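# Lift the loaded tray onto four grouped risers

## Task

Set the tray entirely on top of the four risers that are grouped together on the table. Neither the tray nor any dish may drop freely more than a few centimetres. At the end the risers must still be where they were, and every item the tray carries must stand upright on it, close to its original spot.

## Robot and tools

ROBOTS. Four identical i2rt Big YAM arms, named arm1, arm2, arm3 and arm4. Each has six joints, a five-finger right hand and a wrist camera (arm1_cam_wrist to arm4_cam_wrist). A fixed room camera, cam_high, sees the whole table. Feet in the scene frame (metres): arm1 (-0.661, -1.545, 0.988) faces +y; arm2 (0.896, -1.476, 0.966) faces -x; arm3 (-1.669, -0.816, 0.980) faces +x; arm4 (-0.529, -0.746, 0.992) faces -y. Table tops are near z 0.914 to 0.980. A hand reaches about 1.07 m from its joint-1 axis.

FRAME. There is one scene frame: origin on the floor, +z up. The hand point sits 0.045 m in front of the palm. Its +z runs along the straight fingers, +y leaves the palm face, and +x crosses the palm away from the thumb. Straight fingers extend 0.06 to 0.07 m past the point. A bracket on the little-finger side of the wrist sticks out about 0.10 m and can strike objects. When joints 1, 5 and 6 are 0 and the hand is level and forward, the palm faces down with the thumb on the left.

move. Optional keys arm1 to arm4, each holding that arm's part, plus cameras. An arm you leave out receives nothing new, but it may still be pushing toward an old target. In each arm's part:
- joints: absolute targets by name. Arm joints are in radians: joint1_rad -2.879 to 2.879 (turns about the foot, positive counter-clockwise from above), joint2_rad 0 to 3.141 (shoulder), joint3_rad 0 to 3.019 (elbow), joint4_rad -1.692 to 1.57 (hand pitch, positive lifts the fingers), joint5_rad -1.57 to 1.57 (sideways, positive to the arm's right), joint6_rad -2.094 to 2.094 (roll). Hand keys run -1 to 1: hand_little, hand_ring, hand_middle, hand_index and hand_thumb_bend use +1 for straight and -1 for curled; hand_thumb_turn uses +1 for beside the palm and -1 for opposite the fingers. hand_force_limit (-1 to 1) maps to roughly 0 to 10 N at a fingertip (15 N for the thumb). hand_speed (-0.96 to 1): use -0.94 or lower for a soft grip.
- target: one list of seven numbers [x, y, z, qw, qx, qy, qz]. It is an absolute hand pose in the scene frame, in metres plus a unit quaternion. The hand travels in a straight line to it from its current hand_target. When target is present, joints may only hold the hand keys.
- speed: top speed of the path, 0.002 to 0.5 m/s (default 0.25). It needs target.
- min_time_s: 0.1 to 8 s, the shortest duration for that arm's joint motions.
All paths in one call finish together. A path longer than 10 s is cut off short. Hands lag behind, can overshoot the speed near full stretch, and often stop 1 cm or more away. Paths do not avoid objects or other arms. A move with no action returns the full state and all images.

wait: seconds from 0 to 10 and optional cameras. It commands nothing and returns the state.
zoom_image: camera name plus region [x0, y0, x1, y1] in pixels (images are 672x504), at most 504 by 504. It only works on a camera in the latest images.
show_instructions: no arguments; it shows the reference pages.
finished_scene: scene, an integer 1 to 2. This ends the scene for good, so call it only once the tray is resting stably on the risers.

RESULTS. The move line shows, for each arm sent a motion, either done or its worst status, e.g. time_out. joint_status and hand_status show how each motion ended:
- off_target: came to rest away from its target and may still push.
- time_out: the joint keeps pushing toward a nearby target; send its reported position to relax it.
- not_followed, or "pose unreachable" / "joint command not followed": a collision or reach check blocked the command.
on_its_own lists motions you did not command. "as last shown" marks arms left out of the call. hand_stopped_by gives six words (little, ring, middle, index, thumb_bend, thumb_turn): moving, target, force, stalled or fault. The *_load_n values are fingertip loads in N; positive means pushed open. A drop toward 0 signals a lost grip. Joint velocities are in rad/s, and torques are in N m. MOTOR HOT appears at 85 °C; at 100 °C that arm goes limp for a while.

GRIPPING. A finger motor starts only when its target changes by at least 0.002. It stops at the target or when its load reaches hand_force_limit, then locks. To grip harder, raise the limit and send a target further closed. To release, send a more open target.

AVOID. Two robots pressing hard on each other; a hand closing on another arm's fingers; slamming or dropping the tray; tipping the dishes; nudging the risers; anything leaving the work area or hitting the floor. Also avoid long pushes against obstacles and holding the arms stretched out, since both heat the motors. An arm does not stop on contact; it keeps pushing. Loose objects may occasionally get a small shove from outside.

Each tool is called after "Request:" as name(argument=value, ...) on one line, values as JSON.

Reference images:

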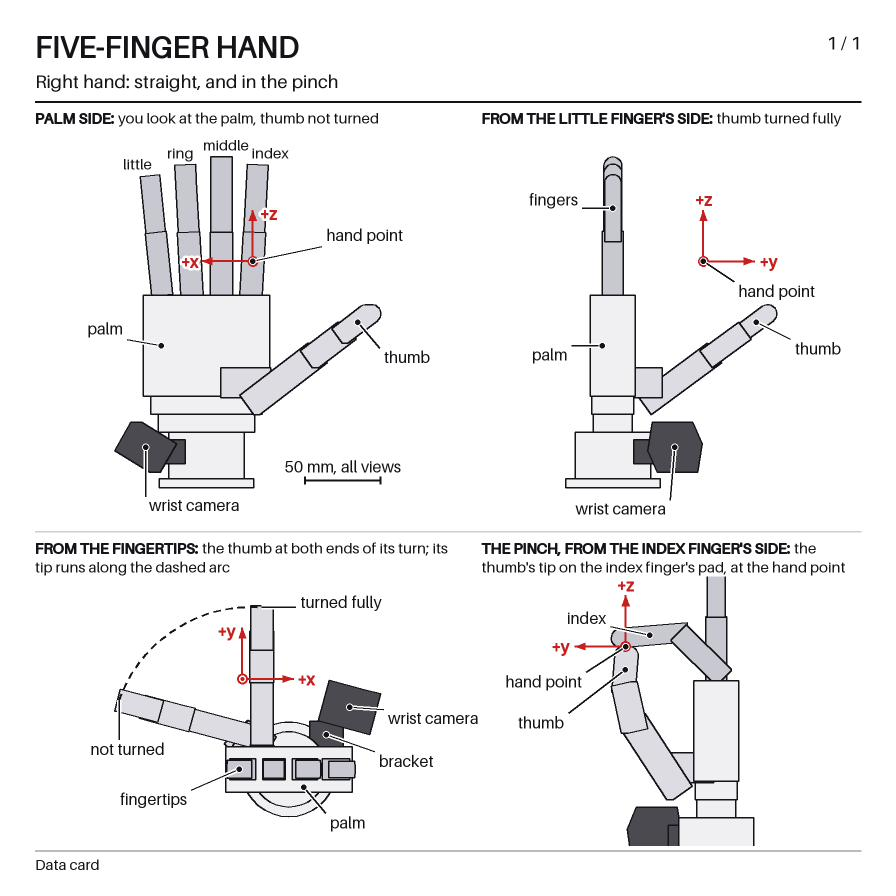

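## Session

Request:
move()

Scene clock: 0.00 s.
Joint torques (N m): no reading
Motor temperatures (°C): arm1=[25 33 28 26 31 24] | arm2=[27 29 31 33 26 27] | arm3=[36 36 23 34 25 29] | arm4=[23 34 31 30 27 30]
Heat: arm1: hottest joint2_rad 33 °C; arm2: hottest joint4_rad 33 °C; arm3: hottest joint1_rad 36 °C; arm4: hottest joint2_rad 34 °C.
Joint velocities: within noise
arm1.joint_positions: joint1_rad=-1.592 joint2_rad=+0.578 joint3_rad=+1.358 joint4_rad=-1.352 joint5_rad=-0.216 joint6_rad=-1.047 hand_little=+1.000 hand_ring=+1.000 hand_middle=+1.000 hand_index=+1.000 hand_thumb_turn=+1.000 hand_thumb_bend=+1.000 hand_force_limit=+0.000 hand_speed=-0.800
arm1.joint_status: not commanded
arm1.hand_stopped_by: target,target,target,target,target,target
arm1.little_load_n: 0.0
arm1.ring_load_n: 0.0
arm1.middle_load_n: 0.0
arm1.index_load_n: 0.0
arm1.thumb_bend_load_n: 0.0
arm1.thumb_turn_load_n: 0.0
arm1.hand: x=-0.4560 y=-1.5430 z=+1.4585 quat_wxyz=(-0.214, +0.852, -0.180, +0.442) (m; scene frame)
arm1.hand_target: x=-0.4571 y=-1.5430 z=+1.4677 quat_wxyz=(-0.216, +0.847, -0.178, +0.451) (m; scene frame)
arm1.hand_status: not commanded
arm2.joint_positions: joint1_rad=-0.240 joint2_rad=+0.637 joint3_rad=+1.411 joint4_rad=-1.145 joint5_rad=-0.224 joint6_rad=-1.344 hand_little=+1.000 hand_ring=+1.000 hand_middle=+1.000 hand_index=+1.000 hand_thumb_turn=+1.000 hand_thumb_bend=+1.000 hand_force_limit=+0.000 hand_speed=-0.800
arm2.joint_status: not commanded
arm2.hand_stopped_by: target,target,target,target,target,target
arm2.little_load_n: 0.0
arm2.ring_load_n: 0.0
arm2.middle_load_n: 0.0
arm2.index_load_n: 0.0
arm2.thumb_bend_load_n: 0.0
arm2.thumb_turn_load_n: 0.0
arm2.hand: x=+0.6360 y=-1.4041 z=+1.5033 quat_wxyz=(+0.563, -0.126, -0.812, +0.093) (m; scene frame)
arm2.hand_target: x=+0.6379 y=-1.4045 z=+1.5158 quat_wxyz=(+0.574, -0.123, -0.804, +0.092) (m; scene frame)
arm2.hand_status: not commanded
arm3.joint_positions: joint1_rad=+0.659 joint2_rad=+0.610 joint3_rad=+1.457 joint4_rad=-1.399 joint5_rad=-0.089 joint6_rad=-1.263 hand_little=+1.000 hand_ring=+1.000 hand_middle=+1.000 hand_index=+1.000 hand_thumb_turn=+1.000 hand_thumb_bend=+1.000 hand_force_limit=+0.000 hand_speed=-0.800
arm3.joint_status: not commanded
arm3.hand_stopped_by: target,target,target,target,target,target
arm3.little_load_n: 0.0
arm3.ring_load_n: 0.0
arm3.middle_load_n: 0.0
arm3.index_load_n: 0.0
arm3.thumb_bend_load_n: 0.0
arm3.thumb_turn_load_n: 0.0
arm3.hand: x=-1.4853 y=-0.7116 z=+1.4864 quat_wxyz=(-0.263, +0.854, +0.177, +0.413) (m; scene frame)
arm3.hand_target: x=-1.4865 y=-0.7126 z=+1.4950 quat_wxyz=(-0.267, +0.849, +0.176, +0.421) (m; scene frame)
arm3.hand_status: not commanded
arm4.joint_positions: joint1_rad=-0.626 joint2_rad=+0.616 joint3_rad=+1.331 joint4_rad=-1.245 joint5_rad=+0.218 joint6_rad=-1.315 hand_little=+1.000 hand_ring=+1.000 hand_middle=+1.000 hand_index=+1.000 hand_thumb_turn=+1.000 hand_thumb_bend=+1.000 hand_force_limit=+0.000 hand_speed=-0.800
arm4.joint_status: not commanded
arm4.hand_stopped_by: target,target,target,target,target,target
arm4.little_load_n: 0.0
arm4.ring_load_n: 0.0
arm4.middle_load_n: 0.0
arm4.index_load_n: 0.0
arm4.thumb_bend_load_n: 0.0
arm4.thumb_turn_load_n: 0.0
arm4.hand: x=-0.7468 y=-0.8836 z=+1.4779 quat_wxyz=(+0.456, +0.240, -0.833, +0.203) (m; scene frame)
arm4.hand_target: x=-0.7463 y=-0.8827 z=+1.4882 quat_wxyz=(+0.465, +0.236, -0.827, +0.209) (m; scene frame)
arm4.hand_status: not commanded
pictures: arm1_cam_wrist, arm2_cam_wrist, arm3_cam_wrist, arm4_cam_wrist, cam_high

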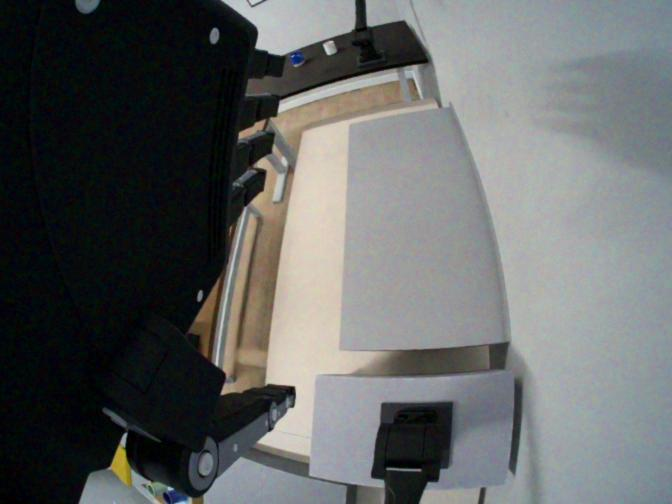

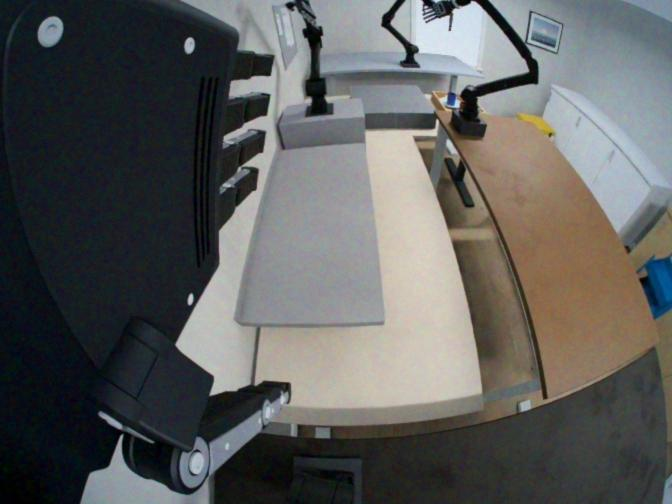

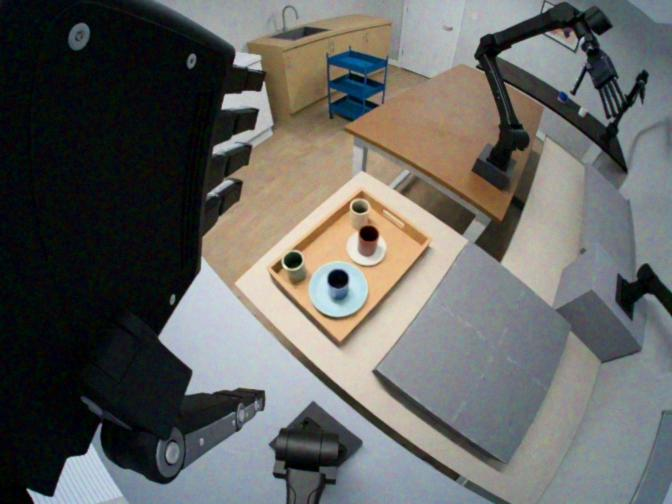

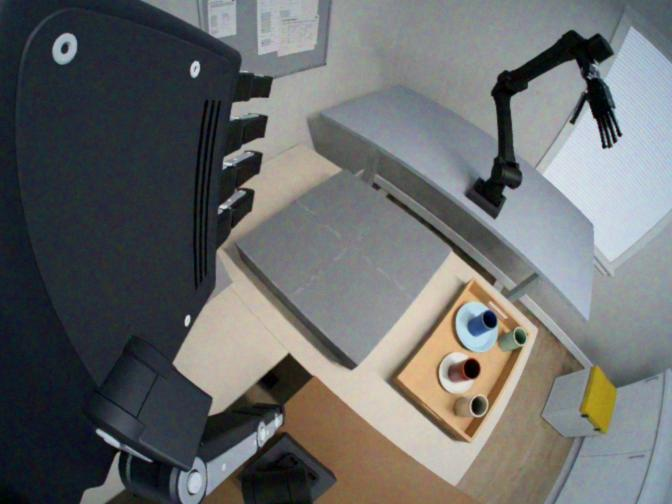

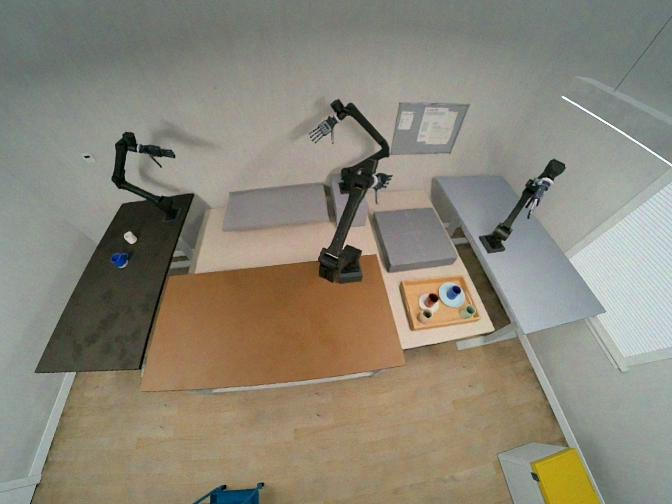

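Request:
zoom_image(camera="cam_high", region=[360, 180, 510, 360])

Request:
zoom_image(camera="arm3_cam_wrist", region=[230, 160, 600, 470])

Request:
zoom_image(camera="arm4_cam_wrist", region=[230, 150, 600, 460])

Scaled by 2.800.

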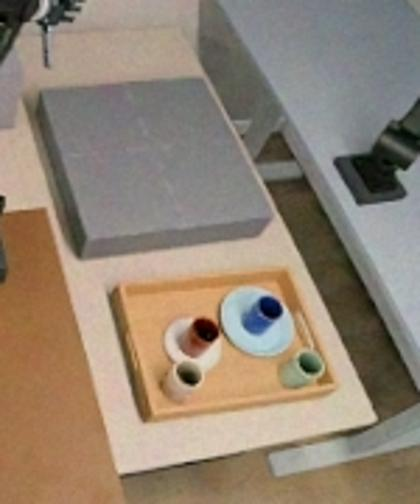

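Scaled by 1.362 from the camera's 672x504 image, which has a finer 960x720 frame.

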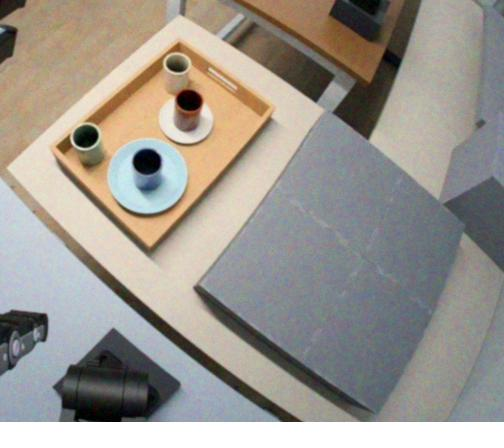

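Scaled by 1.362 from the camera's 672x504 image, which has a finer 960x720 frame.

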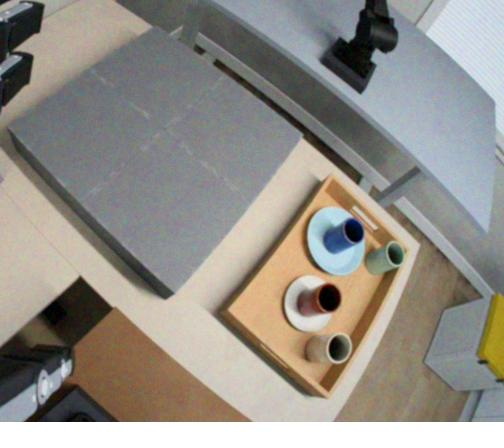

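Request:
move(arm3={"target": [-1.43, -0.42, 1.05, 0.183, -0.683, 0.683, -0.183], "speed": 0.15}, arm4={"target": [-0.93, -0.52, 1.05, 0.183, -0.683, -0.683, 0.183], "speed": 0.15}, cameras=["arm3_cam_wrist", "arm4_cam_wrist", "cam_high"])

Scene clock: 98.63 s.
Joint torques (N m): arm1=[1.38 2.73 9.69 2.09 -0.06 0.03] | arm2=[-0.44 2.08 7.68 1.59 -0.12 -0.07] | arm3=[-1.14 -10.7 10.26 0.83 0.26 0.09] | arm4=[-1.61 -8.88 10.95 1.55 -0.12 0.16]
Motor temperatures (°C): arm1=[25 33 32 26 29 24] | arm2=[27 29 36 32 26 25] | arm3=[35 35 28 33 25 28] | arm4=[23 33 37 29 27 28]
Heat: arm1: hottest joint2_rad 33 °C; arm2: hottest joint3_rad 36 °C; arm3: hottest joint1_rad 35 °C; arm4: hottest joint3_rad 37 °C.
move: arm3 off_target; arm4 off_target
Joint velocities: within noise
arm1, arm2: as last shown
arm3.joint_positions: joint1_rad=+1.085 joint2_rad=+1.466 joint3_rad=+0.985 joint4_rad=-0.847 joint5_rad=+0.460 joint6_rad=+1.007 hand_little=+1.000 hand_ring=+1.000 hand_middle=+1.000 hand_index=+1.000 hand_thumb_turn=+1.000 hand_thumb_bend=+1.000 hand_force_limit=+0.000 hand_speed=-0.800
arm3.joint_status: not commanded
arm3.hand_stopped_by: target,target,target,target,target,target
arm3.little_load_n: 0.0
arm3.ring_load_n: 0.0
arm3.middle_load_n: 0.0
arm3.index_load_n: 0.0
arm3.thumb_bend_load_n: 0.0
arm3.thumb_turn_load_n: 0.0
arm3.hand: x=-1.4384 y=-0.4292 z=+1.0474 quat_wxyz=(-0.174, +0.693, -0.674, +0.187) (m; scene frame)
arm3.hand_target: x=-1.4301 y=-0.4203 z=+1.0502 quat_wxyz=(-0.183, +0.683, -0.683, +0.183) (m; scene frame)
arm3.hand_status: off_target (0.013 m and 1.9 deg from the pose sent, 0.528 m and 108.2 deg at the start)
arm4.joint_positions: joint1_rad=-2.194 joint2_rad=+1.499 joint3_rad=+0.974 joint4_rad=-0.636 joint5_rad=-0.308 joint6_rad=-0.574 hand_little=+1.000 hand_ring=+1.000 hand_middle=+1.000 hand_index=+1.000 hand_thumb_turn=+1.000 hand_thumb_bend=+1.000 hand_force_limit=+0.000 hand_speed=-0.800
arm4.joint_status: not commanded
arm4.hand_stopped_by: target,target,target,target,target,target
arm4.little_load_n: 0.0
arm4.ring_load_n: 0.0
arm4.middle_load_n: 0.0
arm4.index_load_n: 0.0
arm4.thumb_bend_load_n: 0.0
arm4.thumb_turn_load_n: 0.0
arm4.hand: x=-0.9133 y=-0.5340 z=+1.0430 quat_wxyz=(+0.166, -0.680, -0.691, +0.181) (m; scene frame)
arm4.hand_target: x=-0.9293 y=-0.5205 z=+1.0505 quat_wxyz=(+0.183, -0.683, -0.683, +0.183) (m; scene frame)
arm4.hand_status: off_target (0.023 m and 2.1 deg from the pose sent, 0.591 m and 116.6 deg at the start)
pictures: arm3_cam_wrist, arm4_cam_wrist, cam_high

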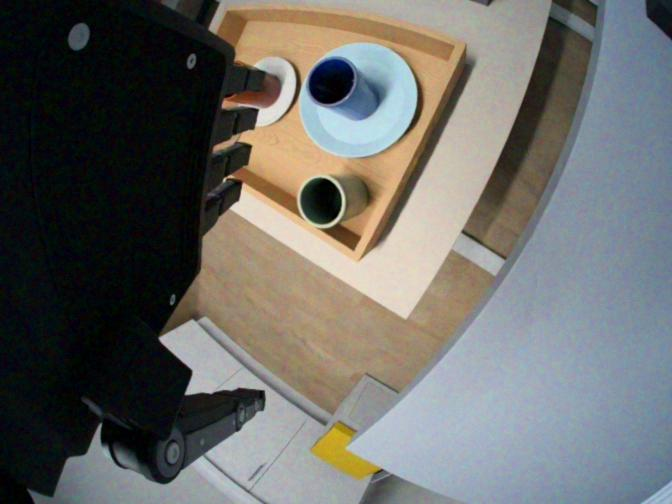

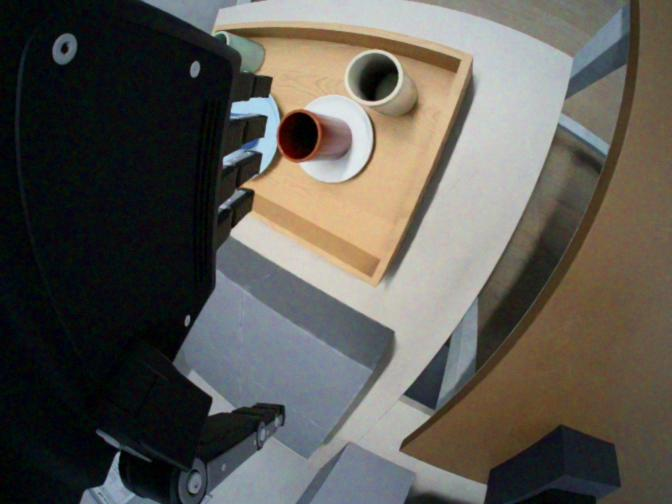

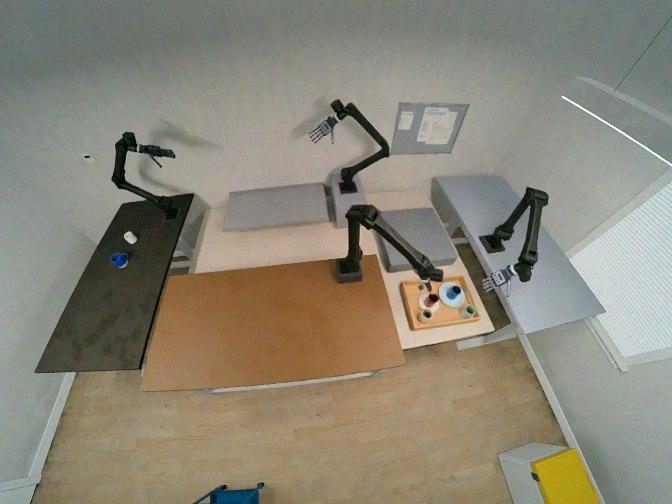

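Request:
zoom_image(camera="arm3_cam_wrist", region=[200, 0, 480, 270])

Request:
zoom_image(camera="arm4_cam_wrist", region=[200, 10, 490, 300])

Scaled by 1.800 from the camera's 672x504 image, which has a finer 960x720 frame.

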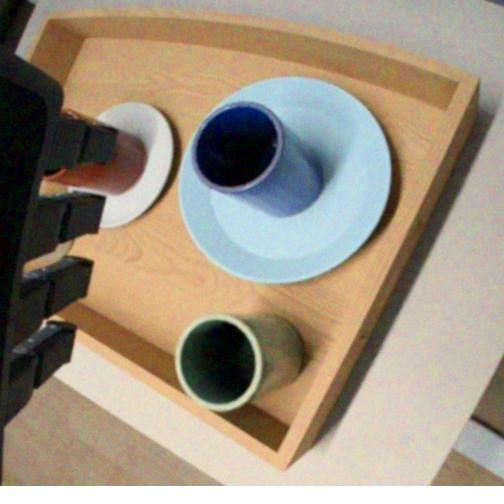

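Scaled by 1.738 from the camera's 672x504 image, which has a finer 960x720 frame.

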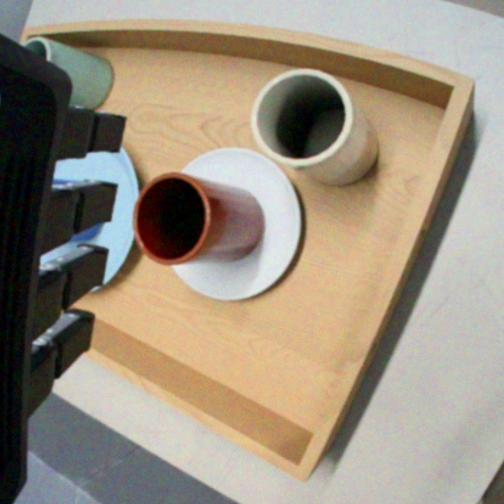

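Request:
move(arm3={"target": [-1.415, -0.455, 0.95, 0.1765, -0.6588, 0.7064, -0.1893], "speed": 0.1, "joints": {"hand_speed": -0.5, "hand_little": 0.0, "hand_ring": 0.0, "hand_middle": 0.0, "hand_index": 0.0, "hand_thumb_turn": -1.0}}, arm4={"target": [-0.91, -0.54, 0.95, 0.1893, -0.7064, -0.6588, 0.1765], "speed": 0.1, "joints": {"hand_speed": -0.5, "hand_little": 0.0, "hand_ring": 0.0, "hand_middle": 0.0, "hand_index": 0.0, "hand_thumb_turn": -1.0}}, cameras=["arm3_cam_wrist", "arm4_cam_wrist"])

Scene clock: 143.43 s.
Joint torques (N m): arm1=[1.38 2.73 9.7 2.07 -0.06 0.03] | arm2=[-0.32 2.02 7.71 1.58 -0.12 -0.07] | arm3=[-1.44 -11.16 6.42 0.84 0.26 0.05] | arm4=[-0.62 -8.94 6.35 1.77 -0.08 0.12]
Motor temperatures (°C): arm1=[25 33 33 26 29 24] | arm2=[27 29 37 32 25 25] | arm3=[35 36 29 33 24 27] | arm4=[23 34 38 29 27 28]
Heat: arm1: hottest joint2_rad 33 °C; arm2: hottest joint3_rad 37 °C; arm3: hottest joint2_rad 36 °C; arm4: hottest joint3_rad 38 °C.
move: arm3 done; arm4 done
Joint velocities: within noise
arm1, arm2: as last shown
arm3.joint_positions: joint1_rad=+1.018 joint2_rad=+1.587 joint3_rad=+0.831 joint4_rad=-0.547 joint5_rad=+0.460 joint6_rad=+1.013 hand_little=+0.000 hand_ring=+0.000 hand_middle=+0.000 hand_index=+0.000 hand_thumb_turn=-1.000 hand_thumb_bend=+1.000 hand_force_limit=+0.000 hand_speed=-0.500
arm3.joint_status: all done
arm3.hand_stopped_by: target,target,target,target,target,target
arm3.little_load_n: 0.0
arm3.ring_load_n: 0.0
arm3.middle_load_n: 0.0
arm3.index_load_n: 0.0
arm3.thumb_bend_load_n: 0.0
arm3.thumb_turn_load_n: 0.0
arm3.hand: x=-1.4166 y=-0.4514 z=+0.9579 quat_wxyz=(-0.180, +0.665, -0.700, +0.189) (m; scene frame)
arm3.hand_target: x=-1.4151 y=-0.4552 z=+0.9501 quat_wxyz=(-0.176, +0.659, -0.706, +0.189) (m; scene frame)
arm3.hand_status: done (0.009 m and 1.1 deg from the pose sent, 0.103 m and 5.4 deg at the start)
arm4.joint_positions: joint1_rad=-2.190 joint2_rad=+1.608 joint3_rad=+0.810 joint4_rad=-0.304 joint5_rad=-0.270 joint6_rad=-0.491 hand_little=+0.000 hand_ring=+0.000 hand_middle=+0.000 hand_index=+0.000 hand_thumb_turn=-1.000 hand_thumb_bend=+1.000 hand_force_limit=+0.000 hand_speed=-0.500
arm4.joint_status: all done
arm4.hand_stopped_by: target,target,target,target,target,target
arm4.little_load_n: 0.5
arm4.ring_load_n: 0.0
arm4.middle_load_n: 0.0
arm4.index_load_n: 0.0
arm4.thumb_bend_load_n: 0.0
arm4.thumb_turn_load_n: 0.0
arm4.hand: x=-0.9061 y=-0.5384 z=+0.9565 quat_wxyz=(+0.190, -0.704, -0.661, +0.175) (m; scene frame)
arm4.hand_target: x=-0.9099 y=-0.5400 z=+0.9502 quat_wxyz=(+0.189, -0.706, -0.659, +0.177) (m; scene frame)
arm4.hand_status: done (0.008 m and 0.4 deg from the pose sent, 0.093 m and 5.4 deg at the start)
pictures: arm3_cam_wrist, arm4_cam_wrist

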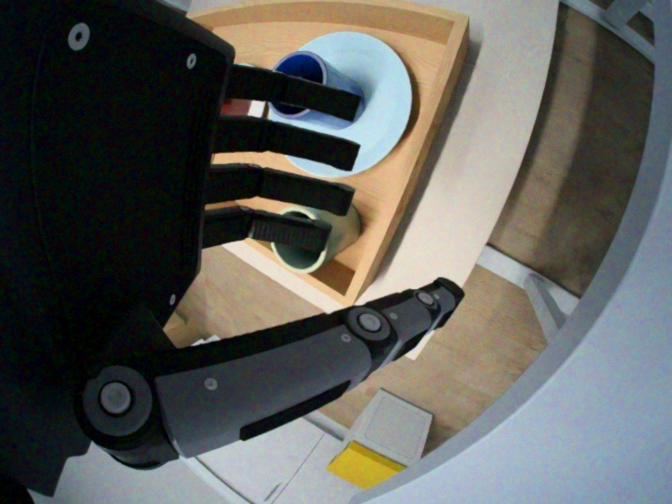

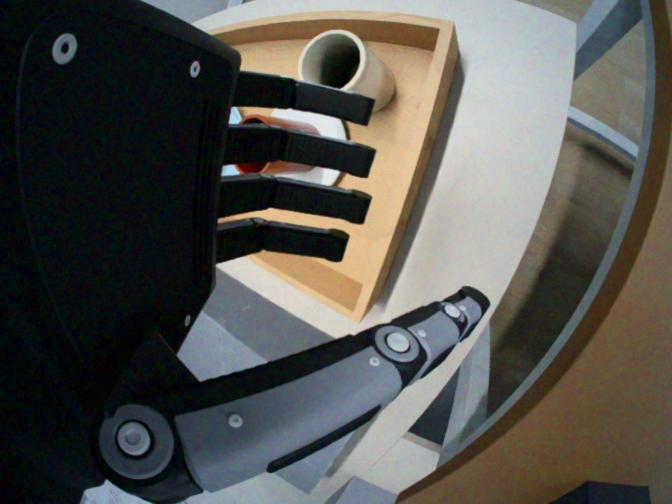

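Request:
move(arm3={"target": [-1.405, -0.448, 0.9, 0.2585, -0.6242, 0.6812, -0.2821], "speed": 0.08, "joints": {"hand_little": -0.12, "hand_ring": -0.12, "hand_middle": -0.12, "hand_index": -0.12}}, arm4={"target": [-0.905, -0.545, 0.9, 0.2729, -0.659, -0.6476, 0.2682], "speed": 0.08, "joints": {"hand_little": -0.12, "hand_ring": -0.12, "hand_middle": -0.12, "hand_index": -0.12}}, cameras=["arm3_cam_wrist", "arm4_cam_wrist", "cam_high"])

Request:
zoom_image(camera="cam_high", region=[395, 265, 505, 345])

Scene clock: 183.03 s.
Joint torques (N m): arm1=[1.32 2.73 9.7 2.09 -0.06 0.03] | arm2=[-0.38 1.96 7.68 1.59 -0.12 -0.08] | arm3=[0.15 -11.11 4.88 1.05 0.55 0.03] | arm4=[-1.73 -8.18 4.38 2.13 -0.37 -0.15]
Motor temperatures (°C): arm1=[25 32 33 26 28 24] | arm2=[27 29 37 32 25 25] | arm3=[35 36 27 32 24 27] | arm4=[23 35 36 29 27 27]
Heat: arm1: hottest joint3_rad 33 °C; arm2: hottest joint3_rad 37 °C; arm3: hottest joint2_rad 36 °C; arm4: hottest joint3_rad 36 °C.
move: arm3 done; arm4 done
Joint velocities: within noise
arm1, arm2: as last shown
arm3.joint_positions: joint1_rad=+1.107 joint2_rad=+1.730 joint3_rad=+0.749 joint4_rad=-0.243 joint5_rad=+0.720 joint6_rad=+1.066 hand_little=-0.120 hand_ring=-0.120 hand_middle=-0.120 hand_index=-0.120 hand_thumb_turn=-1.000 hand_thumb_bend=+1.000 hand_force_limit=+0.000 hand_speed=-0.500
arm3.joint_status: all done
arm3.hand_stopped_by: target,target,target,target,target,target
arm3.little_load_n: 0.0
arm3.ring_load_n: 0.0
arm3.middle_load_n: 0.0
arm3.index_load_n: 0.0
arm3.thumb_bend_load_n: 0.0
arm3.thumb_turn_load_n: 0.0
arm3.hand: x=-1.4005 y=-0.4466 z=+0.9080 quat_wxyz=(-0.260, +0.625, -0.680, +0.282) (m; scene frame)
arm3.hand_target: x=-1.4050 y=-0.4482 z=+0.9002 quat_wxyz=(-0.258, +0.624, -0.681, +0.282) (m; scene frame)
arm3.hand_status: done (0.009 m and 0.2 deg from the pose sent, 0.059 m and 14.9 deg at the start)
arm4.joint_positions: joint1_rad=-2.251 joint2_rad=+1.712 joint3_rad=+0.613 joint4_rad=+0.205 joint5_rad=-0.458 joint6_rad=-0.493 hand_little=-0.120 hand_ring=-0.120 hand_middle=-0.120 hand_index=-0.120 hand_thumb_turn=-1.000 hand_thumb_bend=+1.000 hand_force_limit=+0.000 hand_speed=-0.500
arm4.joint_status: all done
arm4.hand_stopped_by: target,target,target,target,target,target
arm4.little_load_n: 0.0
arm4.ring_load_n: 0.0
arm4.middle_load_n: 0.0
arm4.index_load_n: 0.0
arm4.thumb_bend_load_n: 0.0
arm4.thumb_turn_load_n: 0.0
arm4.hand: x=-0.9066 y=-0.5479 z=+0.9068 quat_wxyz=(+0.271, -0.661, -0.646, +0.270) (m; scene frame)
arm4.hand_target: x=-0.9048 y=-0.5451 z=+0.9002 quat_wxyz=(+0.273, -0.659, -0.648, +0.268) (m; scene frame)
arm4.hand_status: done (0.008 m and 0.4 deg from the pose sent, 0.057 m and 15.3 deg at the start)
pictures: arm3_cam_wrist, arm4_cam_wrist, cam_high

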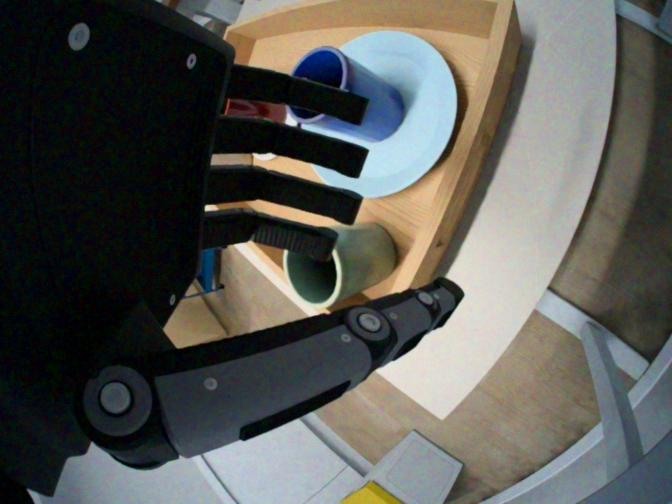

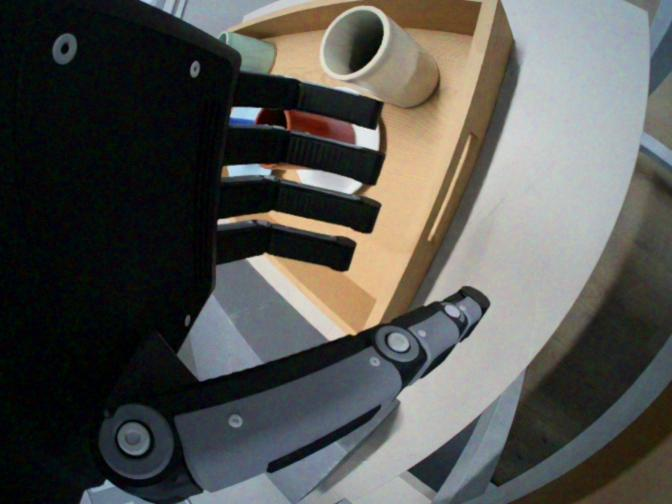

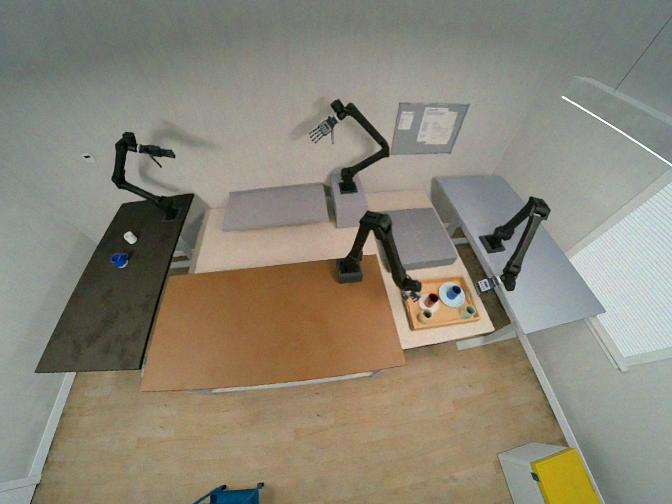

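Scaled by 4.582.

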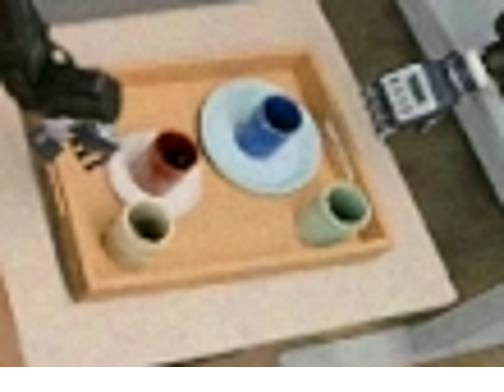

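Request:
zoom_image(camera="arm4_cam_wrist", region=[300, 0, 560, 340])

Request:
zoom_image(camera="arm3_cam_wrist", region=[280, 0, 540, 340])

Scaled by 1.482 from the camera's 672x504 image, which has a finer 960x720 frame.

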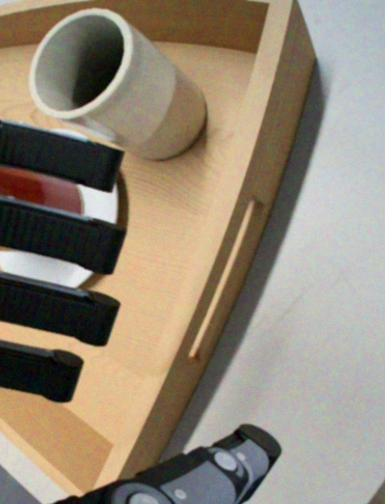

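Scaled by 1.482 from the camera's 672x504 image, which has a finer 960x720 frame.

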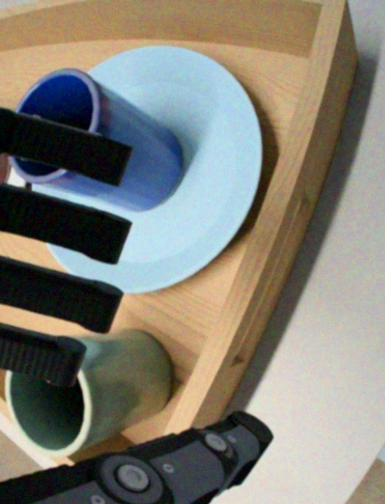

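Request:
move(arm4={"target": [-0.80, -0.47, 0.97, 0.4544, -0.5419, -0.5419, 0.4544], "speed": 0.15}, cameras=["arm4_cam_wrist"])

Request:
zoom_image(camera="arm4_cam_wrist", region=[150, 50, 560, 400])

Scene clock: 192.93 s.
Joint torques (N m): arm1=[1.38 2.67 9.69 2.09 -0.06 0.03] | arm2=[-0.5 2.02 7.69 1.59 -0.12 -0.07] | arm3=[0.26 -11.34 4.94 0.98 0.53 0.06] | arm4=[-1.44 -7 2.4 2.15 -0.54 0.13]
Motor temperatures (°C): arm1=[25 32 33 26 28 24] | arm2=[27 29 37 32 25 25] | arm3=[34 36 26 32 25 27] | arm4=[23 35 36 29 27 27]
Heat: arm1: hottest joint3_rad 33 °C; arm2: hottest joint3_rad 37 °C; arm3: hottest joint2_rad 36 °C; arm4: hottest joint3_rad 36 °C.
move: arm4 done
Joint velocities: within noise
arm1, arm2, arm3: as last shown
arm3.joint_positions: joint1_rad=+1.107 joint2_rad=+1.730 joint3_rad=+0.749 joint4_rad=-0.242 joint5_rad=+0.720 joint6_rad=+1.066 hand_little=-0.120 hand_ring=-0.120 hand_middle=-0.120 hand_index=-0.120 hand_thumb_turn=-1.000 hand_thumb_bend=+1.000 hand_force_limit=+0.000 hand_speed=-0.500
arm3.hand: x=-1.4005 y=-0.4465 z=+0.9081 quat_wxyz=(-0.260, +0.625, -0.680, +0.282) (m; scene frame)
arm3.hand_target: x=-1.4049 y=-0.4481 z=+0.9003 quat_wxyz=(-0.259, +0.624, -0.681, +0.282) (m; scene frame)
arm4.joint_positions: joint1_rad=-2.852 joint2_rad=+1.782 joint3_rad=+0.449 joint4_rad=+0.804 joint5_rad=-1.241 joint6_rad=-0.524 hand_little=-0.120 hand_ring=-0.120 hand_middle=-0.120 hand_index=-0.120 hand_thumb_turn=-1.000 hand_thumb_bend=+1.000 hand_force_limit=+0.000 hand_speed=-0.500
arm4.joint_status: not commanded
arm4.hand_stopped_by: target,target,target,target,target,target
arm4.little_load_n: 0.0
arm4.ring_load_n: 0.0
arm4.middle_load_n: 0.0
arm4.index_load_n: 0.0
arm4.thumb_bend_load_n: 0.0
arm4.thumb_turn_load_n: 0.0
arm4.hand: x=-0.8018 y=-0.4674 z=+0.9752 quat_wxyz=(+0.458, -0.536, -0.548, +0.450) (m; scene frame)
arm4.hand_target: x=-0.7999 y=-0.4701 z=+0.9701 quat_wxyz=(+0.454, -0.542, -0.542, +0.454) (m; scene frame)
arm4.hand_status: done (0.006 m and 1.2 deg from the pose sent, 0.146 m and 35.0 deg at the start)
pictures: arm4_cam_wrist

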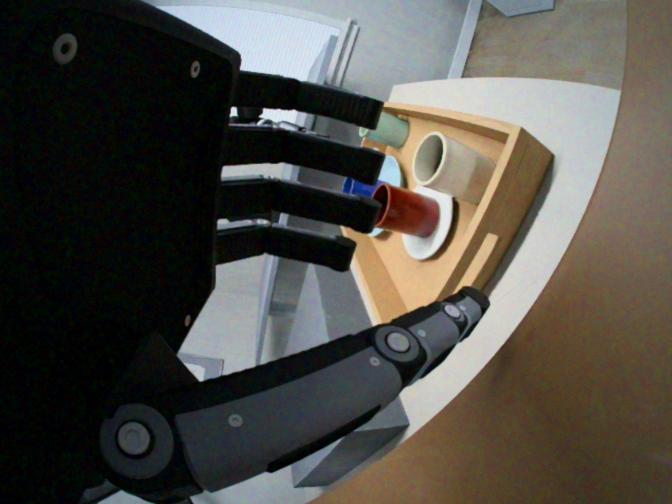

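Scaled by 1.229 from the camera's 672x504 image, which has a finer 960x720 frame.

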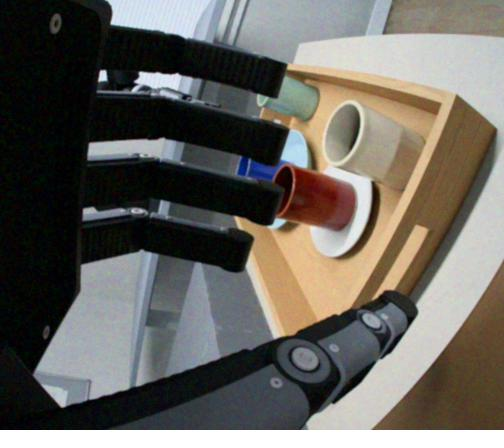

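Request:
zoom_image(camera="arm4_cam_wrist", region=[430, 110, 580, 320])

Scaled by 2.400 from the camera's 672x504 image, which has a finer 960x720 frame.

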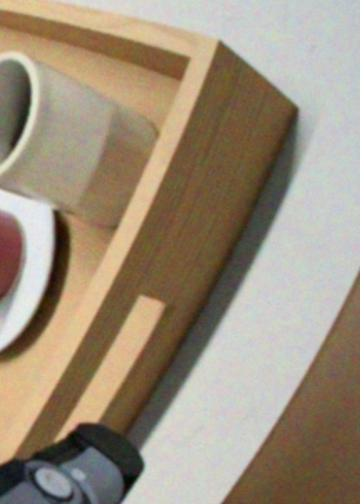

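Request:
move(arm4={"target": [-0.892, -0.542, 0.87, 0.2729, -0.659, -0.6476, 0.2682], "speed": 0.15, "joints": {"hand_little": -0.24, "hand_ring": -0.24, "hand_middle": -0.24, "hand_index": -0.24}}, cameras=["arm4_cam_wrist"])

Request:
move(arm4={"target": [-0.892, -0.542, 0.80, 0.2729, -0.659, -0.6476, 0.2682], "speed": 0.06}, cameras=["arm4_cam_wrist"])

Request:
zoom_image(camera="arm4_cam_wrist", region=[250, 100, 560, 400])

Scene clock: 225.60 s.
Joint torques (N m): arm1=[1.38 2.73 9.7 2.09 -0.06 0.03] | arm2=[-0.5 2.02 7.68 1.58 -0.12 -0.07] | arm3=[0.15 -11.28 4.93 1.06 0.58 0.04] | arm4=[-0.85 -8.23 5.38 0.68 -0.18 0.14]
Motor temperatures (°C): arm1=[25 32 33 26 28 24] | arm2=[27 29 38 31 25 24] | arm3=[34 36 26 32 25 27] | arm4=[23 34 34 28 27 27]
Heat: arm1: hottest joint3_rad 33 °C; arm2: hottest joint3_rad 38 °C; arm3: hottest joint2_rad 36 °C; arm4: hottest joint2_rad 34 °C.
move: arm4 done
Joint velocities: within noise
arm1, arm2, arm3: as last shown
arm4.joint_positions: joint1_rad=-2.292 joint2_rad=+1.803 joint3_rad=+0.568 joint4_rad=+0.343 joint5_rad=-0.481 joint6_rad=-0.545 hand_little=-0.240 hand_ring=-0.240 hand_middle=-0.240 hand_index=-0.240 hand_thumb_turn=-1.000 hand_thumb_bend=+1.000 hand_force_limit=+0.000 hand_speed=-0.500
arm4.joint_status: all done
arm4.hand_stopped_by: target,target,target,target,target,target
arm4.little_load_n: 0.0
arm4.ring_load_n: 0.0
arm4.middle_load_n: 0.0
arm4.index_load_n: 0.0
arm4.thumb_bend_load_n: 0.0
arm4.thumb_turn_load_n: 0.0
arm4.hand: x=-0.8877 y=-0.5425 z=+0.8749 quat_wxyz=(+0.282, -0.652, -0.651, +0.267) (m; scene frame)
arm4.hand_target: x=-0.8918 y=-0.5420 z=+0.8701 quat_wxyz=(+0.273, -0.659, -0.647, +0.268) (m; scene frame)
arm4.hand_status: done (0.007 m and 1.4 deg from the pose sent, 0.157 m and 35.0 deg at the start)
pictures: arm4_cam_wrist

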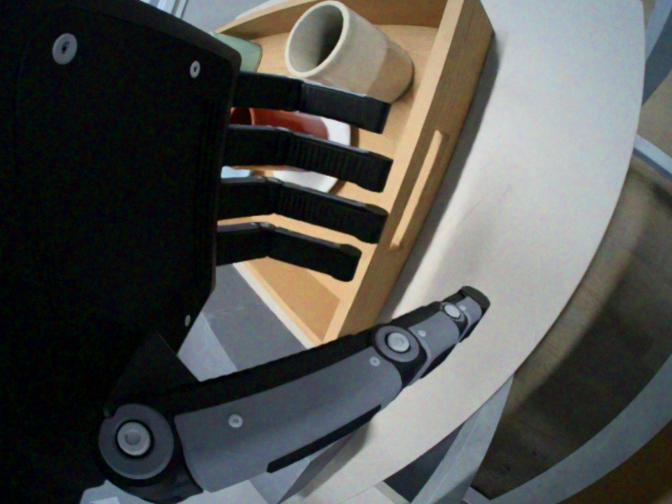

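Scene clock: 227.47 s.
Joint torques (N m): arm1=[1.32 2.73 9.69 2.09 -0.06 0.03] | arm2=[-0.44 2.08 7.72 1.58 -0.12 -0.07] | arm3=[0.03 -11.05 4.88 1.01 0.55 0.05] | arm4=[-0.79 -9.7 2.99 2.07 -0.19 0.12]
Motor temperatures (°C): arm1=[25 32 33 26 28 24] | arm2=[27 29 38 31 25 24] | arm3=[34 36 26 32 25 27] | arm4=[23 34 34 28 27 27]
Heat: arm1: hottest joint3_rad 33 °C; arm2: hottest joint3_rad 38 °C; arm3: hottest joint2_rad 36 °C; arm4: hottest joint2_rad 34 °C.
move: arm4 done
Joint velocities: within noise
arm1, arm2, arm3: as last shown
arm4.joint_positions: joint1_rad=-2.291 joint2_rad=+2.055 joint3_rad=+0.609 joint4_rad=+0.526 joint5_rad=-0.480 joint6_rad=-0.544 hand_little=-0.240 hand_ring=-0.240 hand_middle=-0.240 hand_index=-0.240 hand_thumb_turn=-1.000 hand_thumb_bend=+1.000 hand_force_limit=+0.000 hand_speed=-0.500
arm4.joint_status: not commanded
arm4.hand_stopped_by: target,target,target,target,target,target
arm4.little_load_n: 0.0
arm4.ring_load_n: 0.0
arm4.middle_load_n: 0.0
arm4.index_load_n: 0.0
arm4.thumb_bend_load_n: 0.0
arm4.thumb_turn_load_n: 0.0
arm4.hand: x=-0.8854 y=-0.5439 z=+0.8042 quat_wxyz=(+0.269, -0.658, -0.651, +0.266) (m; scene frame)
arm4.hand_target: x=-0.8918 y=-0.5422 z=+0.8001 quat_wxyz=(+0.273, -0.659, -0.648, +0.268) (m; scene frame)
arm4.hand_status: done (0.008 m and 0.7 deg from the pose sent, 0.075 m and 1.4 deg at the start)
pictures: arm4_cam_wrist

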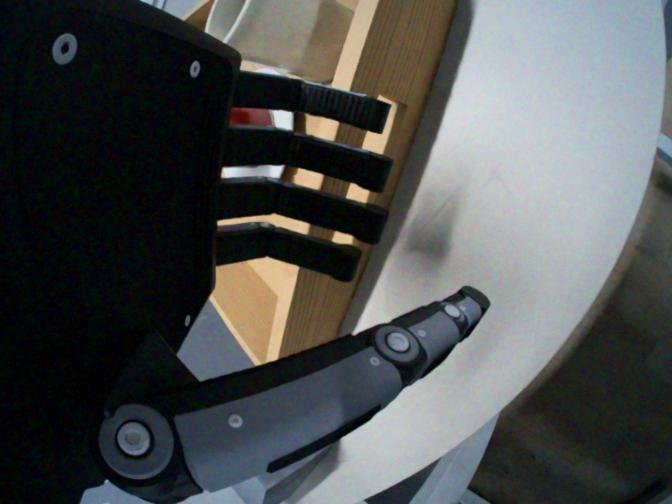

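Scaled by 1.626 from the camera's 672x504 image, which has a finer 960x720 frame.

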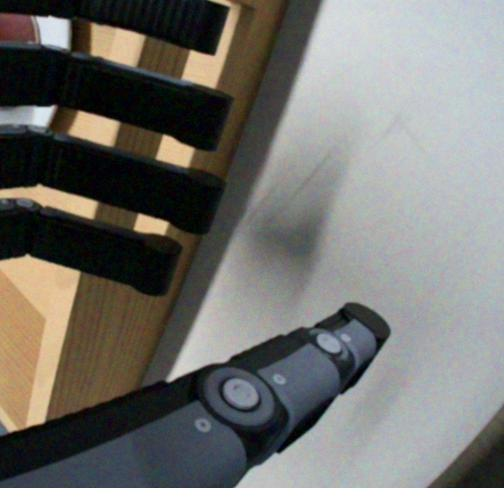

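Request:
move(arm3={"target": [-1.395, -0.445, 0.81, 0.2561, -0.6182, 0.6866, -0.2844], "speed": 0.06, "joints": {"hand_little": -0.24, "hand_ring": -0.24, "hand_middle": -0.24, "hand_index": -0.24}}, arm4={"target": [-0.925, -0.55, 0.81, 0.2729, -0.659, -0.6476, 0.2682], "speed": 0.06}, cameras=["arm3_cam_wrist", "arm4_cam_wrist"])

Request:
zoom_image(camera="arm4_cam_wrist", region=[220, 0, 500, 400])

Request:
zoom_image(camera="arm3_cam_wrist", region=[220, 0, 500, 400])

Scene clock: 244.27 s.
Joint torques (N m): arm1=[1.38 2.73 9.7 2.09 -0.07 0.03] | arm2=[-0.44 2.02 7.69 1.57 -0.12 -0.08] | arm3=[-1.2 -12.51 5.22 1.09 0.45 0.03] | arm4=[-0.79 -11.87 3.55 0.64 -0.15 0.14]
Motor temperatures (°C): arm1=[25 32 33 26 28 24] | arm2=[27 29 38 31 25 24] | arm3=[34 36 25 32 25 27] | arm4=[23 34 33 28 27 27]
Heat: arm1: hottest joint3_rad 33 °C; arm2: hottest joint3_rad 38 °C; arm3: hottest joint2_rad 36 °C; arm4: hottest joint2_rad 34 °C.
move: arm3 off_target; arm4 done
Joint velocities: within noise
arm1, arm2: as last shown
arm2.little_load_n: -0.5
arm3.joint_positions: joint1_rad=+1.106 joint2_rad=+2.003 joint3_rad=+0.749 joint4_rad=+0.001 joint5_rad=+0.724 joint6_rad=+1.068 hand_little=-0.240 hand_ring=-0.240 hand_middle=-0.240 hand_index=-0.240 hand_thumb_turn=-1.000 hand_thumb_bend=+1.000 hand_force_limit=+0.000 hand_speed=-0.500
arm3.joint_status: all done
arm3.hand_stopped_by: target,target,target,target,target,target
arm3.little_load_n: 0.0
arm3.ring_load_n: 0.0
arm3.middle_load_n: -2.5
arm3.index_load_n: 0.0
arm3.thumb_bend_load_n: 0.0
arm3.thumb_turn_load_n: 0.0
arm3.hand: x=-1.4028 y=-0.4537 z=+0.8124 quat_wxyz=(-0.247, +0.628, -0.679, +0.288) (m; scene frame)
arm3.hand_target: x=-1.3952 y=-0.4452 z=+0.8103 quat_wxyz=(-0.256, +0.618, -0.686, +0.284) (m; scene frame)
arm3.hand_status: off_target (0.012 m and 1.8 deg from the pose sent, 0.098 m and 1.2 deg at the start)
arm4.joint_positions: joint1_rad=-2.218 joint2_rad=+2.055 joint3_rad=+0.653 joint4_rad=+0.526 joint5_rad=-0.434 joint6_rad=-0.481 hand_little=-0.240 hand_ring=-0.240 hand_middle=-0.240 hand_index=-0.240 hand_thumb_turn=-1.000 hand_thumb_bend=+1.000 hand_force_limit=+0.000 hand_speed=-0.500
arm4.joint_status: not commanded
arm4.hand_stopped_by: target,target,target,target,target,target
arm4.little_load_n: 0.0
arm4.ring_load_n: 0.0
arm4.middle_load_n: 0.0
arm4.index_load_n: 0.0
arm4.thumb_bend_load_n: 0.5
arm4.thumb_turn_load_n: 0.0
arm4.hand: x=-0.9190 y=-0.5502 z=+0.8091 quat_wxyz=(+0.276, -0.655, -0.651, +0.266) (m; scene frame)
arm4.hand_target: x=-0.9249 y=-0.5500 z=+0.8100 quat_wxyz=(+0.273, -0.659, -0.648, +0.268) (m; scene frame)
arm4.hand_status: done (0.006 m and 0.7 deg from the pose sent, 0.040 m and 0.6 deg at the start)
pictures: arm3_cam_wrist, arm4_cam_wrist

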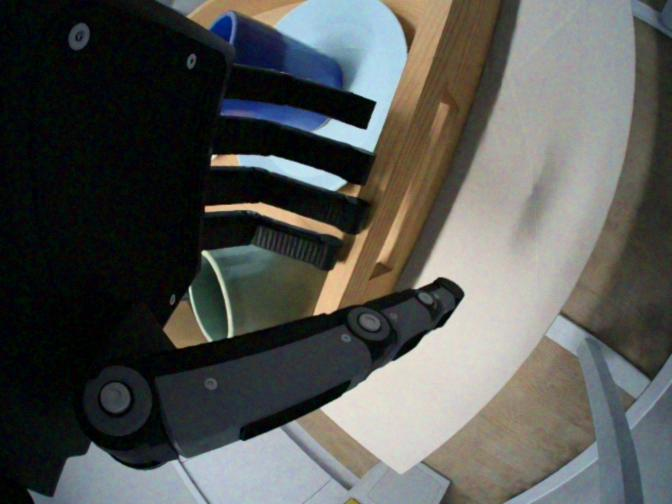

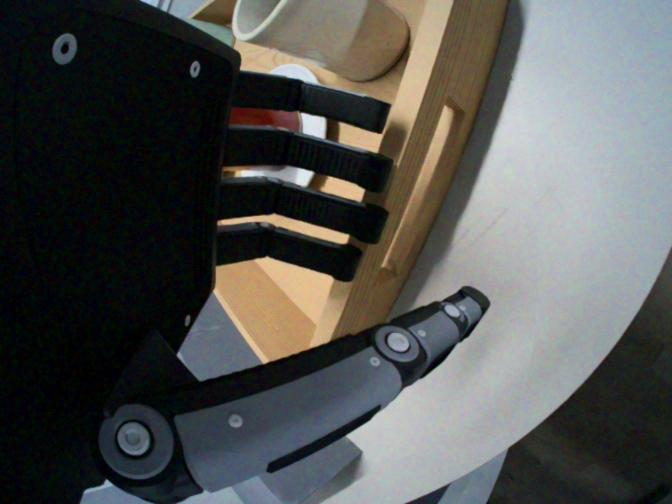

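Scaled by 1.260 from the camera's 672x504 image, which has a finer 960x720 frame.

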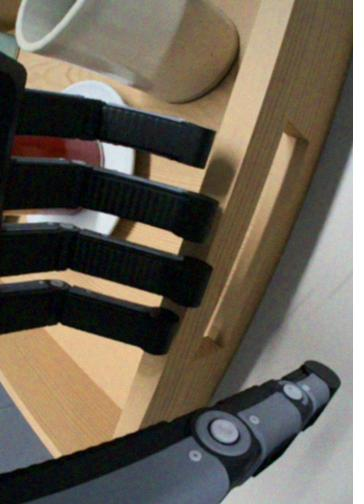

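Scaled by 1.260 from the camera's 672x504 image, which has a finer 960x720 frame.

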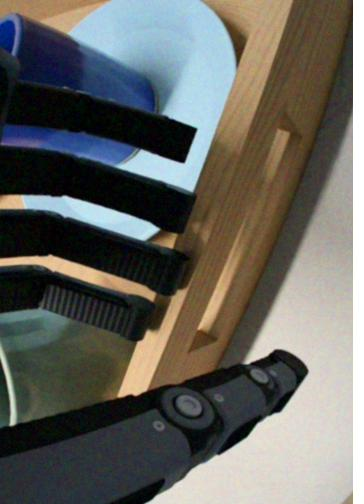

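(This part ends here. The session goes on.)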